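# Place the green block into the blue tray

## Task

Get the green block into the blue tray so it remains inside once the robot lets go.

## Robot and tools

Robot: two arms, left_arm and right_arm, each with a two-finger gripper. left_arm is the robot's own left and sits on the +y side; this has nothing to do with which side of an image it appears on. Base poses in the scene frame: left_arm at (-0.047, +0.343, +0.607) m, quat_wxyz (+0.494, +0.263, +0.389, +0.732); right_arm at (-0.047, -0.343, +0.607) m, quat_wxyz (+0.494, -0.263, +0.389, -0.732).

Scene frame: z = 0 is the table surface, +z up, +x forward over the table, origin above the centre of the robot's foot. The table starts near x = +0.15 m and may sit at an angle to the robot. Gripper axes: fingers extend along the gripper's +z and separate along its y. end_effector_position is the point between the pads, about 1 cm short of the fingertips. Reported positions and orientations can be off by a few centimetres, more at long reach.

Row format (shared by execute_actions and move): 16 plain numbers. The first 8 belong to left_arm: x, y, z in metres, then quaternion qw, qx, qy, qz (w first), then opening. The next 8 are the same for right_arm. Every row must contain both arms, even when only one moves. Positions and quaternions are absolute targets in the scene frame, not offsets. Opening ranges from -1 (closed) to +1 (fully open, 0.094 m).

execute_actions(actions, cameras): actions is a list of up to 15 actions. Each action is a table of up to 15 rows, one row per 1/30 s control step. A table shorter than 15 rows repeats its last row for the remaining steps. A target more than 0.6 m from that gripper's current position, along any of its own axes, gets both arms' action refused. If the first action fails this check against the last reported state, or any action is malformed, the whole call is refused. Images return only when actions is empty or cameras names some.

move(target, speed, blend, opening_speed, grip_force, blocking, cameras): drives each gripper in a straight line from its Hand target to the given absolute pose. target is one 16-number row or a list of up to 15 rows; the 0.6 m check does not apply. speed is m/s, 0.002 to 4.3, default 0.25; rotation is capped at twice that in rad/s. blend, in metres, rounds corners between listed targets; 0 means stop at each. opening_speed, 0.2 or more per second on the -1..1 scale, gives slow finger motion. grip_force is newtons per pad, 10 to 50; 50 is full force and the scene starts there. It stays set until changed, and lower values close the fingers slowly. blocking=false returns after about 0.5 s while motion continues; a new move replaces the old one. Moves do not avoid obstacles or the other arm. Path length is capped at 10 s. Grippers lag the path and can overshoot, especially fast or with an outstretched arm. Keep paths away from an arm's own base so its shoulder posture does not flip. Faster motion, or a target set deeper past a contact, hits or presses harder.

wait(seconds): 0 to 10 s; each arm holds its last command, and a running move keeps going. stop(): brakes the current move. zoom_image(camera, region): region is [x0, y0, x1, y1] in pixels of that camera's latest image, at most 504x504. finished_scene(scene): ends the scene for good. The block must stay in the tray afterwards.

Control behaviour: each step, the orientation command is clipped to within 40 degrees of the measured orientation. Reaching a pose may therefore take several actions; check Hand target and keep sending the rest. To hold an orientation steady, resend the same quaternion rather than copying back the drifting reading. To keep an arm idle, resend its last reported pose and desired opening every call. A 0 opening is a real command, not a placeholder. Resting error of a few centimetres from friction or weight is normal and does not mean contact.

Result lines: end_effector_position, end_effector_quat_wxyz, Hand target, Tool commands, and Joint positions (the last value per arm is the measured finger gap in metres). grip_measured uses the opening scale. Joint velocities may say "within noise". Also reported are Joint torques, which include gravity and carry offsets, and motor temperatures. Move results add a move: line with the ending, such as done, off_target, moving, held or fault, and any limits hit. limits=paced means the pose was clipped; limits=held means steps were withheld. done means at rest within 10 mm and 2 degrees of the target; it says nothing about contact. Warnings to watch: MOTOR HOT at 85 °C, and OVER-TEMPERATURE FAULT at 100 °C, after which that arm drops for 30-60 s. Holding loads, staying stretched out, or pushing against unreachable poses all heat motors.

Gripping: when squeezing a hard part, grip_measured reads a little below the part's width. Commanding about 0.06 below the width at first touch gives full force. To release, command an opening well above grip_measured.

Avoid: dropping or tossing the block, letting it leave the table, hitting the table or tray hard, and any contact between the two arms or grippers. The clearance check does not catch gripper-to-gripper contact.

Cameras: cam_head_left, cam_head_right (stereo pair on the head), cam_over (overhead), cam_left_wrist, cam_right_wrist (fisheye), all 672x504. Calibration in OpenCV form is provided, accurate to within a few millimetres and degrees.

Each tool is called as a command line: name --argument value for each argument, lists and objects as JSON in quotes; but a table of rows of numbers goes row by row, as --pt "numbers of a row", without its own name.

## Session

execute_actions --actions '[]'

Scene clock: 0.00 s.
left_arm: end_effector_position=(+0.8997, +0.4382, +0.3910) grip_measured=+1.000 end_effector_quat_wxyz=(-0.540, +0.243, -0.774, +0.223) | right_arm: end_effector_position=(+0.2486, -0.4287, +0.1637) grip_measured=+1.000 end_effector_quat_wxyz=(-0.072, +0.303, -0.943, -0.115)
Joint positions: left_arm=[-1.896 1.73 1.764 0.526 0.173 -0.347 0.094] | right_arm=[1.533 1.779 0.692 0.45 -0.301 -1.032 0.094]
Joint velocities: within noise
Joint torques (N m): no reading
Motor temperatures (°C): left_arm=[24 20 20 19 22 22 23] | right_arm=[22 23 20 21 21 24 22]
Heat: left arm: hottest waist 24 °C; right arm: hottest wrist roll 24 °C.
Hand target: left_arm +0.9094, +0.4435, +0.4080; +0.554, -0.241, +0.765, -0.223 | right_arm +0.2430, -0.4263, +0.1657; +0.069, -0.302, +0.943, +0.118
Tool commands: left_gripper/opening=+1.0 right_gripper/opening=+1.0

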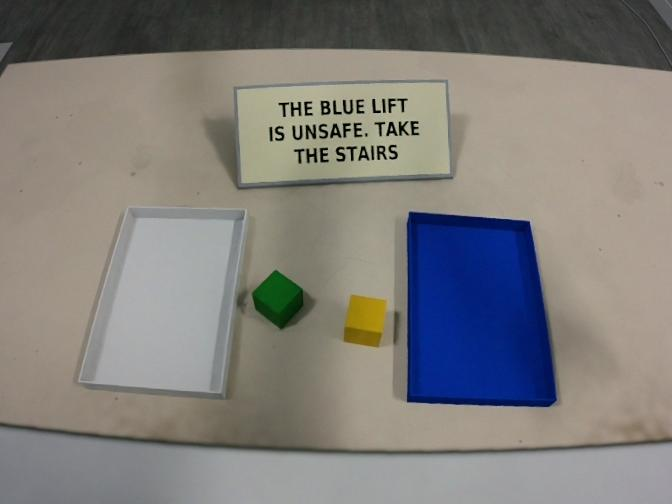

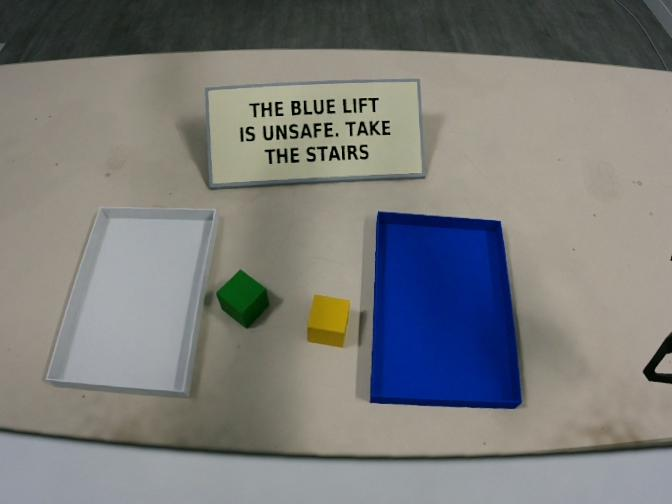

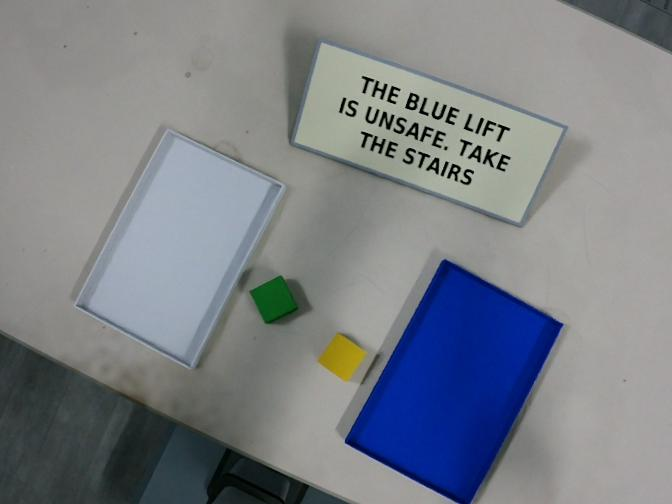

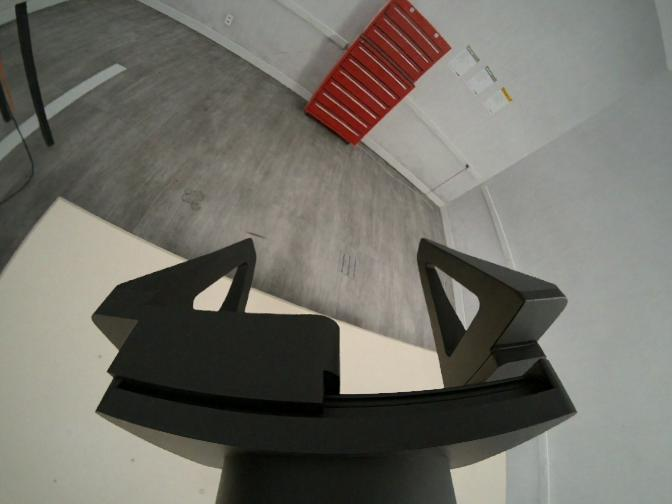

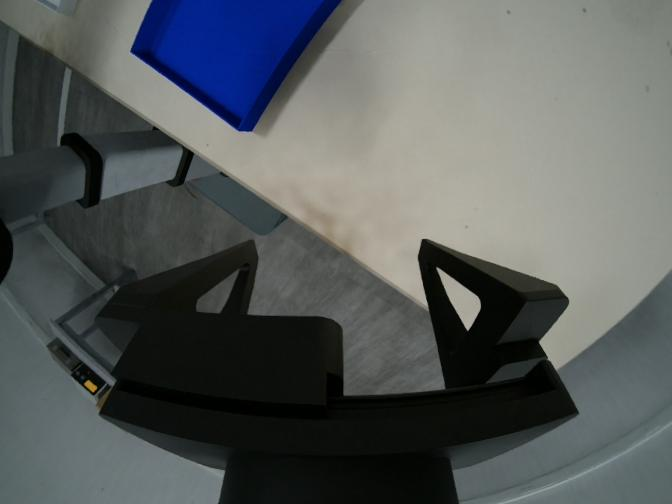

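move --target '[0.8997,0.4382,0.391,-0.54,0.243,-0.774,0.223,1,0.379,0.086,0.17,0,0.424,-0.905,0,0.57]' --speed 0.45 --cameras '["cam_head_left","cam_over","cam_right_wrist"]'

Scene clock: 12.47 s.
left_arm: end_effector_position=(+0.8997, +0.4382, +0.3910) grip_measured=+1.000 end_effector_quat_wxyz=(-0.540, +0.243, -0.774, +0.223) | right_arm: end_effector_position=(+0.3869, +0.0867, +0.1786) grip_measured=+0.572 end_effector_quat_wxyz=(-0.008, +0.424, -0.906, -0.003)
Joint positions: left_arm=[-1.896 1.73 1.764 0.526 0.173 -0.347 0.094] | right_arm=[2.587 2.296 1.57 -0.159 0.775 -0.539 0.074]
Joint torques (N m): left_arm=[-4.31 -21.01 5.7 2.06 0.31 -0.15] | right_arm=[13.63 -10.11 1.46 -0.02 0.14 -0.06]
Heat: left arm: hottest waist 24 °C; right arm: hottest shoulder 24 °C.
Hand target: left_arm +0.8997, +0.4383, +0.3910; +0.540, -0.243, +0.774, -0.223 | right_arm +0.3789, +0.0858, +0.1702; +0.000, -0.424, +0.906, +0.000
Off the commanded pose: left_arm 0.000 m, 0 deg | right_arm 0.012 m, 1 deg.
move: off_target (right_arm)
camera_calibration:
cam_right_wrist: T_world_to_cam=[[0.774675, -0.632343, -0.00461635, -0.244918], [-0.514486, -0.634502, 0.576812, 0.152597], [-0.367672, -0.444467, -0.816864, 0.455246], [0, 0, 0, 1]] pos_world=[0.435622, 0.144292, 0.282724]
Images, in order (width x height): cam_head_left 672x504, cam_over 672x504, cam_right_wrist 672x504.

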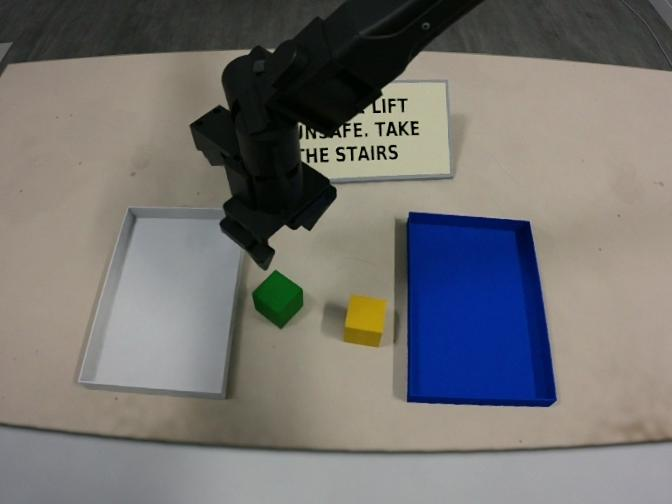

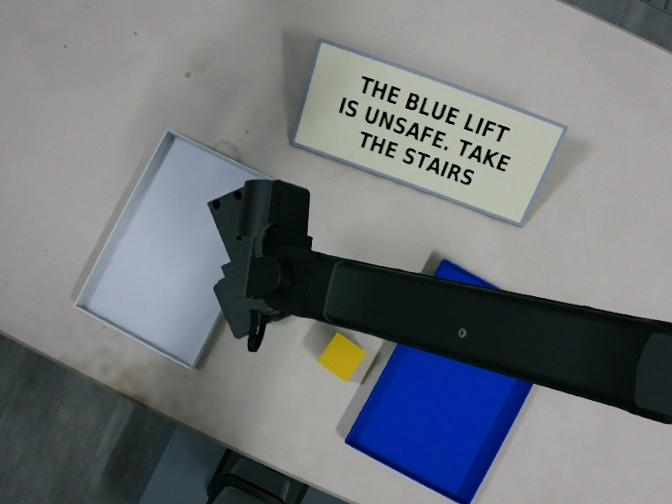

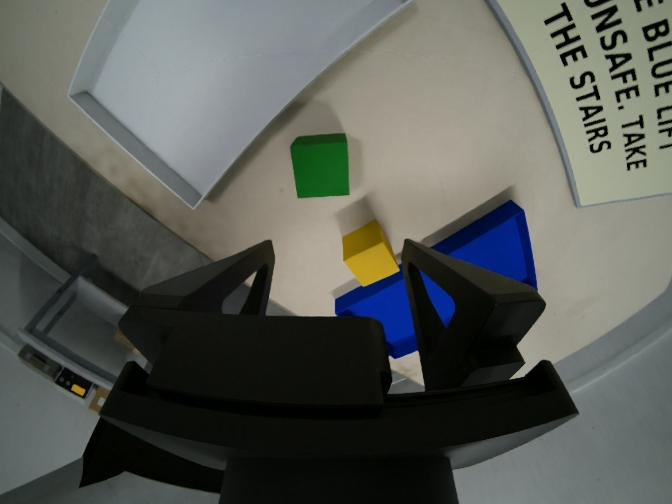

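move --target '[0.8997,0.4382,0.391,-0.54,0.243,-0.774,0.223,1,0.371,0.093,0.09,0,0.424,-0.905,0,0.6]' --speed 0.25 --cameras '["cam_head_left","cam_head_right","cam_right_wrist"]'

Scene clock: 23.10 s.
left_arm: end_effector_position=(+0.8997, +0.4382, +0.3910) grip_measured=+1.000 end_effector_quat_wxyz=(-0.540, +0.243, -0.774, +0.223) | right_arm: end_effector_position=(+0.3736, +0.0959, +0.0964) grip_measured=+0.598 end_effector_quat_wxyz=(-0.003, +0.422, -0.907, +0.000)
Joint positions: left_arm=[-1.896 1.73 1.764 0.526 0.173 -0.347 0.094] | right_arm=[2.518 2.476 1.741 -0.114 0.736 -0.598 0.075]
Joint torques (N m): left_arm=[-4.01 -21.42 5.59 2.1 0.32 -0.13] | right_arm=[13.92 -10.81 0.79 0.31 -0.1 -0.18]
Heat: left arm: hottest waist 24 °C; right arm: hottest shoulder 25 °C.
Hand target: left_arm +0.8997, +0.4383, +0.3910; +0.540, -0.243, +0.774, -0.223 | right_arm +0.3710, +0.0930, +0.0902; +0.000, -0.424, +0.906, +0.000
Off the commanded pose: left_arm 0.000 m, 0 deg | right_arm 0.007 m, 0 deg.
move: done
camera_calibration:
cam_right_wrist: T_world_to_cam=[[0.771886, -0.63574, -0.00511245, -0.227777], [-0.512913, -0.627467, 0.585838, 0.19684], [-0.375648, -0.449578, -0.810412, 0.390167], [0, 0, 0, 1]] pos_world=[0.423345, 0.154114, 0.199716]
Images, in order (width x height): cam_head_left 672x504, cam_head_right 672x504, cam_right_wrist 672x504.

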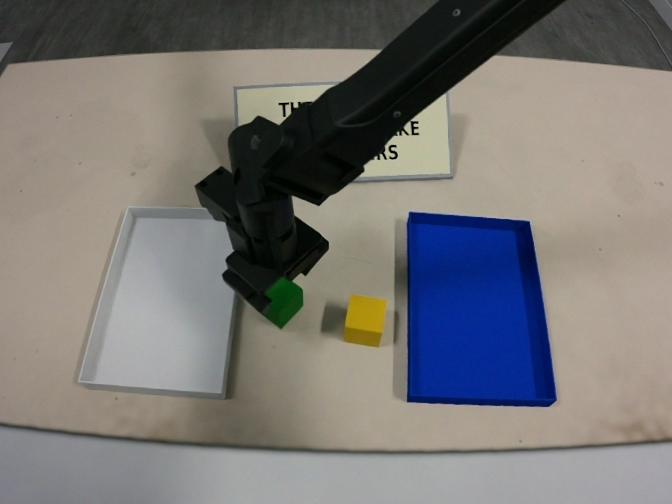

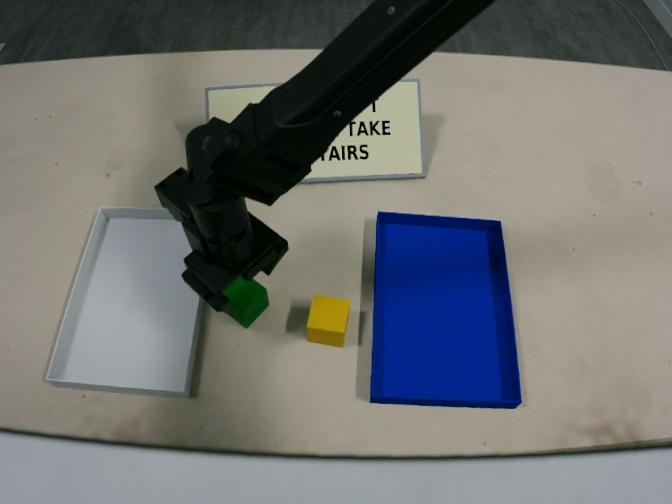

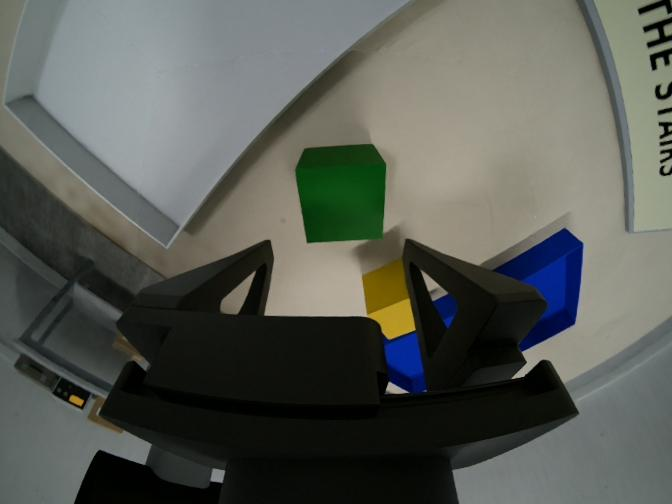

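move --pt "0.8997 0.4382 0.391 -0.54 0.243 -0.774 0.223 1 0.376 0.093 0.018 0 0.424 -0.905 0 0.6" --pt "0.8997 0.4382 0.391 -0.54 0.243 -0.774 0.223 1 0.376 0.093 0.018 0 0.424 -0.905 0 -0.2" --pt "0.8997 0.4382 0.391 -0.54 0.243 -0.774 0.223 1 0.376 0.088 0.14 0 0.424 -0.905 0 -0.2" --speed '[0.15,0.15,0.3]' --opening_speed 0.8 --cameras '["cam_head_left","cam_right_wrist"]'

Scene clock: 32.53 s.
left_arm: end_effector_position=(+0.8997, +0.4382, +0.3910) grip_measured=+1.000 end_effector_quat_wxyz=(-0.540, +0.243, -0.774, +0.223) | right_arm: end_effector_position=(+0.3770, +0.0863, +0.1364) grip_measured=+0.054 end_effector_quat_wxyz=(-0.001, +0.425, -0.905, +0.001)
Joint positions: left_arm=[-1.896 1.73 1.764 0.526 0.173 -0.347 0.094] | right_arm=[2.547 2.38 1.638 -0.133 0.758 -0.569 0.05]
Joint torques (N m): left_arm=[-4.54 -21.07 5.61 1.96 0.31 -0.14] | right_arm=[14.62 -11.63 0.2 -0.01 0.12 -0.05]
Motor temperatures (°C): left_arm=[24 25 21 19 22 22 23] | right_arm=[24 25 21 21 21 23 21]
Heat: left arm: hottest shoulder 25 °C; right arm: hottest shoulder 25 °C.
Hand target: left_arm +0.8997, +0.4383, +0.3910; +0.540, -0.243, +0.774, -0.223 | right_arm +0.3761, +0.0881, +0.1400; +0.000, -0.424, +0.906, +0.000
Off the commanded pose: left_arm 0.000 m, 0 deg | right_arm 0.004 m, 0 deg.
move: done; target 2's new opening was sent with right_arm's hand 0.012 m and 1 deg from that target
camera_calibration:
cam_right_wrist: T_world_to_cam=[[0.775639, -0.631154, -0.00532897, -0.238147], [-0.507141, -0.628219, 0.590041, 0.166509], [-0.375755, -0.454957, -0.807355, 0.419677], [0, 0, 0, 1]] pos_world=[0.426855, 0.145232, 0.239312]
Images, in order (width x height): cam_head_left 672x504, cam_right_wrist 672x504.

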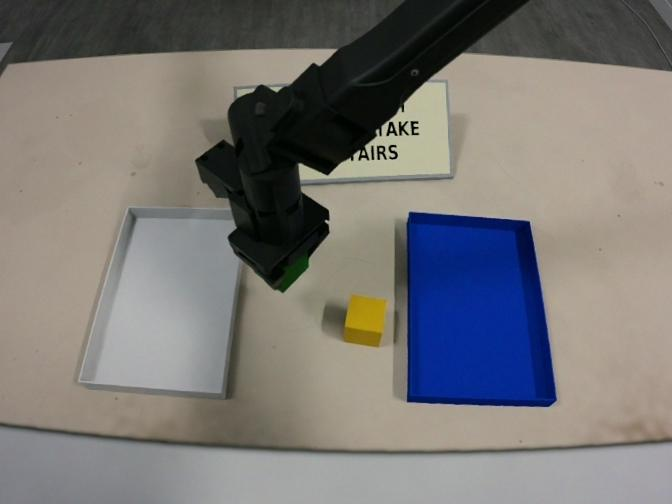

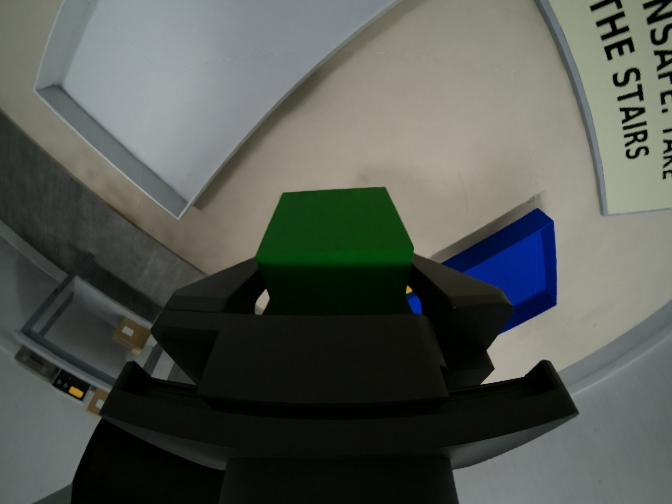

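move --pt "0.8997 0.4382 0.391 -0.54 0.243 -0.774 0.223 1 0.37 -0.2 0.13 0 0.424 -0.905 0 -0.2" --pt "0.8997 0.4382 0.391 -0.54 0.243 -0.774 0.223 1 0.37 -0.2 0.022 0 0.424 -0.905 0 -0.2" --speed '[0.35,0.12]' --blend '[0.02,0]' --cameras '["cam_head_left","cam_right_wrist"]'

Scene clock: 39.43 s.
left_arm: end_effector_position=(+0.8997, +0.4382, +0.3910) grip_measured=+1.000 end_effector_quat_wxyz=(-0.540, +0.243, -0.774, +0.223) | right_arm: end_effector_position=(+0.3774, -0.1968, +0.0287) grip_measured=+0.054 end_effector_quat_wxyz=(-0.005, +0.422, -0.907, +0.001)
Joint positions: left_arm=[-1.896 1.73 1.764 0.526 0.173 -0.347 0.094] | right_arm=[2.081 2.204 1.316 0.24 0.413 -0.953 0.05]
Joint torques (N m): left_arm=[-3.72 -20.42 5.71 2.04 0.28 -0.1] | right_arm=[6.24 -10.17 -1.74 0.51 -0.15 -0.19]
Heat: left arm: hottest shoulder 25 °C; right arm: hottest shoulder 25 °C.
Hand target: left_arm +0.8997, +0.4383, +0.3910; +0.540, -0.243, +0.774, -0.223 | right_arm +0.3697, -0.2001, +0.0222; +0.000, -0.424, +0.906, +0.000
Off the commanded pose: left_arm 0.000 m, 0 deg | right_arm 0.010 m, 1 deg.
move: done
camera_calibration:
cam_right_wrist: T_world_to_cam=[[0.771576, -0.636135, -0.00170831, -0.417203], [-0.515443, -0.626757, 0.584376, 0.0560053], [-0.372812, -0.45001, -0.811482, 0.204022], [0, 0, 0, 1]] pos_world=[0.426833, -0.138484, 0.132119]
Images, in order (width x height): cam_head_left 672x504, cam_right_wrist 672x504.

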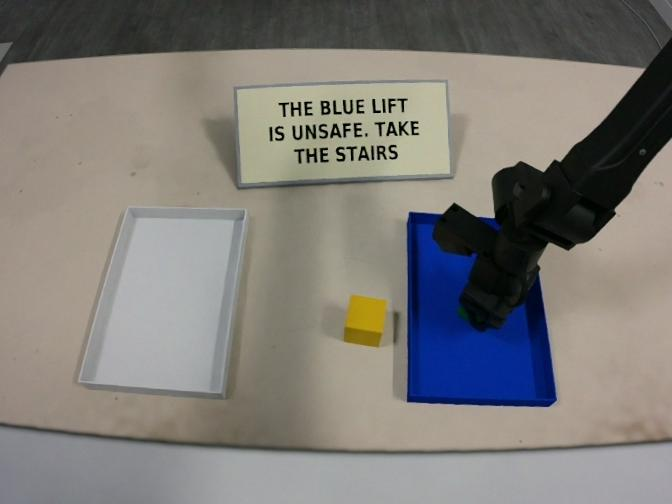

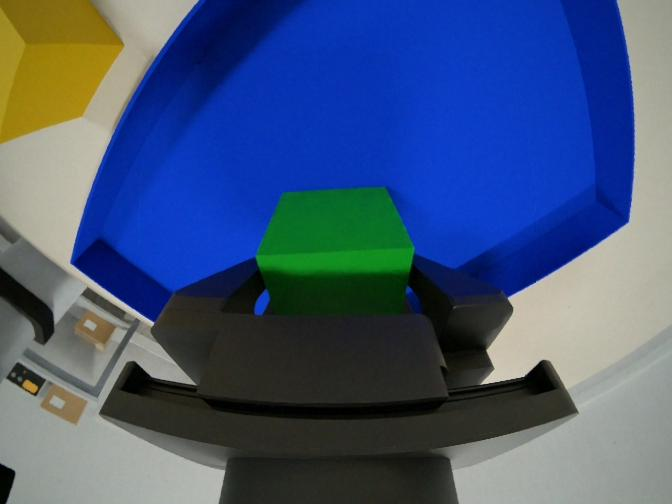

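move --pt "0.8997 0.4382 0.391 -0.54 0.243 -0.774 0.223 1 0.37 -0.2 0.015 0 0.424 -0.905 0 -0.2" --pt "0.8997 0.4382 0.391 -0.54 0.243 -0.774 0.223 1 0.37 -0.2 0.015 0 0.424 -0.905 0 0.5" --pt "0.8997 0.4382 0.391 -0.54 0.243 -0.774 0.223 1 0.37 -0.2 0.13 0 0.424 -0.905 0 0.5" --speed '[0.05,0.15,0.25]' --opening_speed 1 --cameras '["cam_head_left","cam_right_wrist"]'

Scene clock: 45.43 s.
left_arm: end_effector_position=(+0.8997, +0.4382, +0.3910) grip_measured=+1.000 end_effector_quat_wxyz=(-0.540, +0.243, -0.774, +0.223) | right_arm: end_effector_position=(+0.3743, -0.2021, +0.1260) grip_measured=+0.498 end_effector_quat_wxyz=(-0.004, +0.424, -0.906, +0.003)
Joint positions: left_arm=[-1.896 1.73 1.764 0.526 0.173 -0.347 0.094] | right_arm=[2.147 1.972 1.073 0.231 0.47 -0.913 0.07]
Joint torques (N m): left_arm=[-4.01 -20.54 5.75 2.07 0.32 -0.16] | right_arm=[7.24 -11.58 -2.81 0.02 0.12 -0.05]
Heat: left arm: hottest shoulder 26 °C; right arm: hottest shoulder 25 °C.
Hand target: left_arm +0.8997, +0.4383, +0.3910; +0.540, -0.243, +0.774, -0.223 | right_arm +0.3701, -0.2001, +0.1299; +0.000, -0.424, +0.906, +0.000
Off the commanded pose: left_arm 0.000 m, 0 deg | right_arm 0.006 m, 1 deg.
move: done; target 2's new opening was sent with right_arm's hand 0.014 m and 1 deg from that target
camera_calibration:
cam_right_wrist: T_world_to_cam=[[0.774736, -0.632285, 0.000905332, -0.418715], [-0.512047, -0.626568, 0.587554, -0.00744059], [-0.370934, -0.455662, -0.809185, 0.277276], [0, 0, 0, 1]] pos_world=[0.423434, -0.143065, 0.229118]
Images, in order (width x height): cam_head_left 672x504, cam_right_wrist 672x504.

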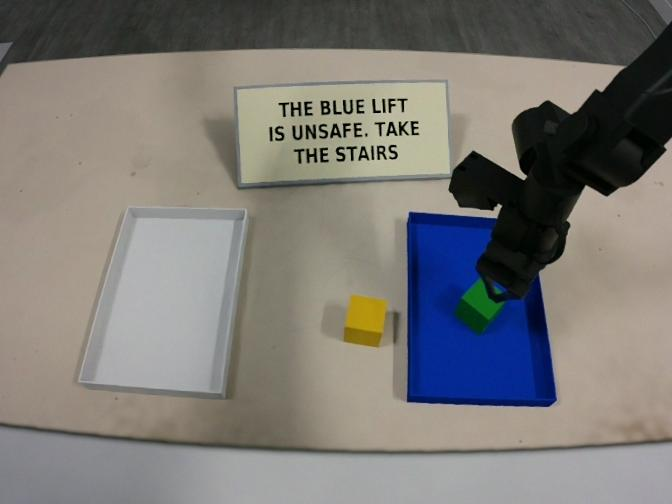

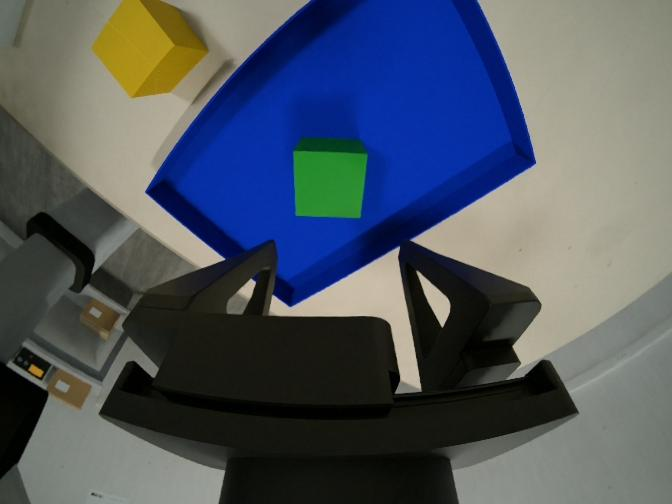

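finished_scene

The scene is finished: the task was done.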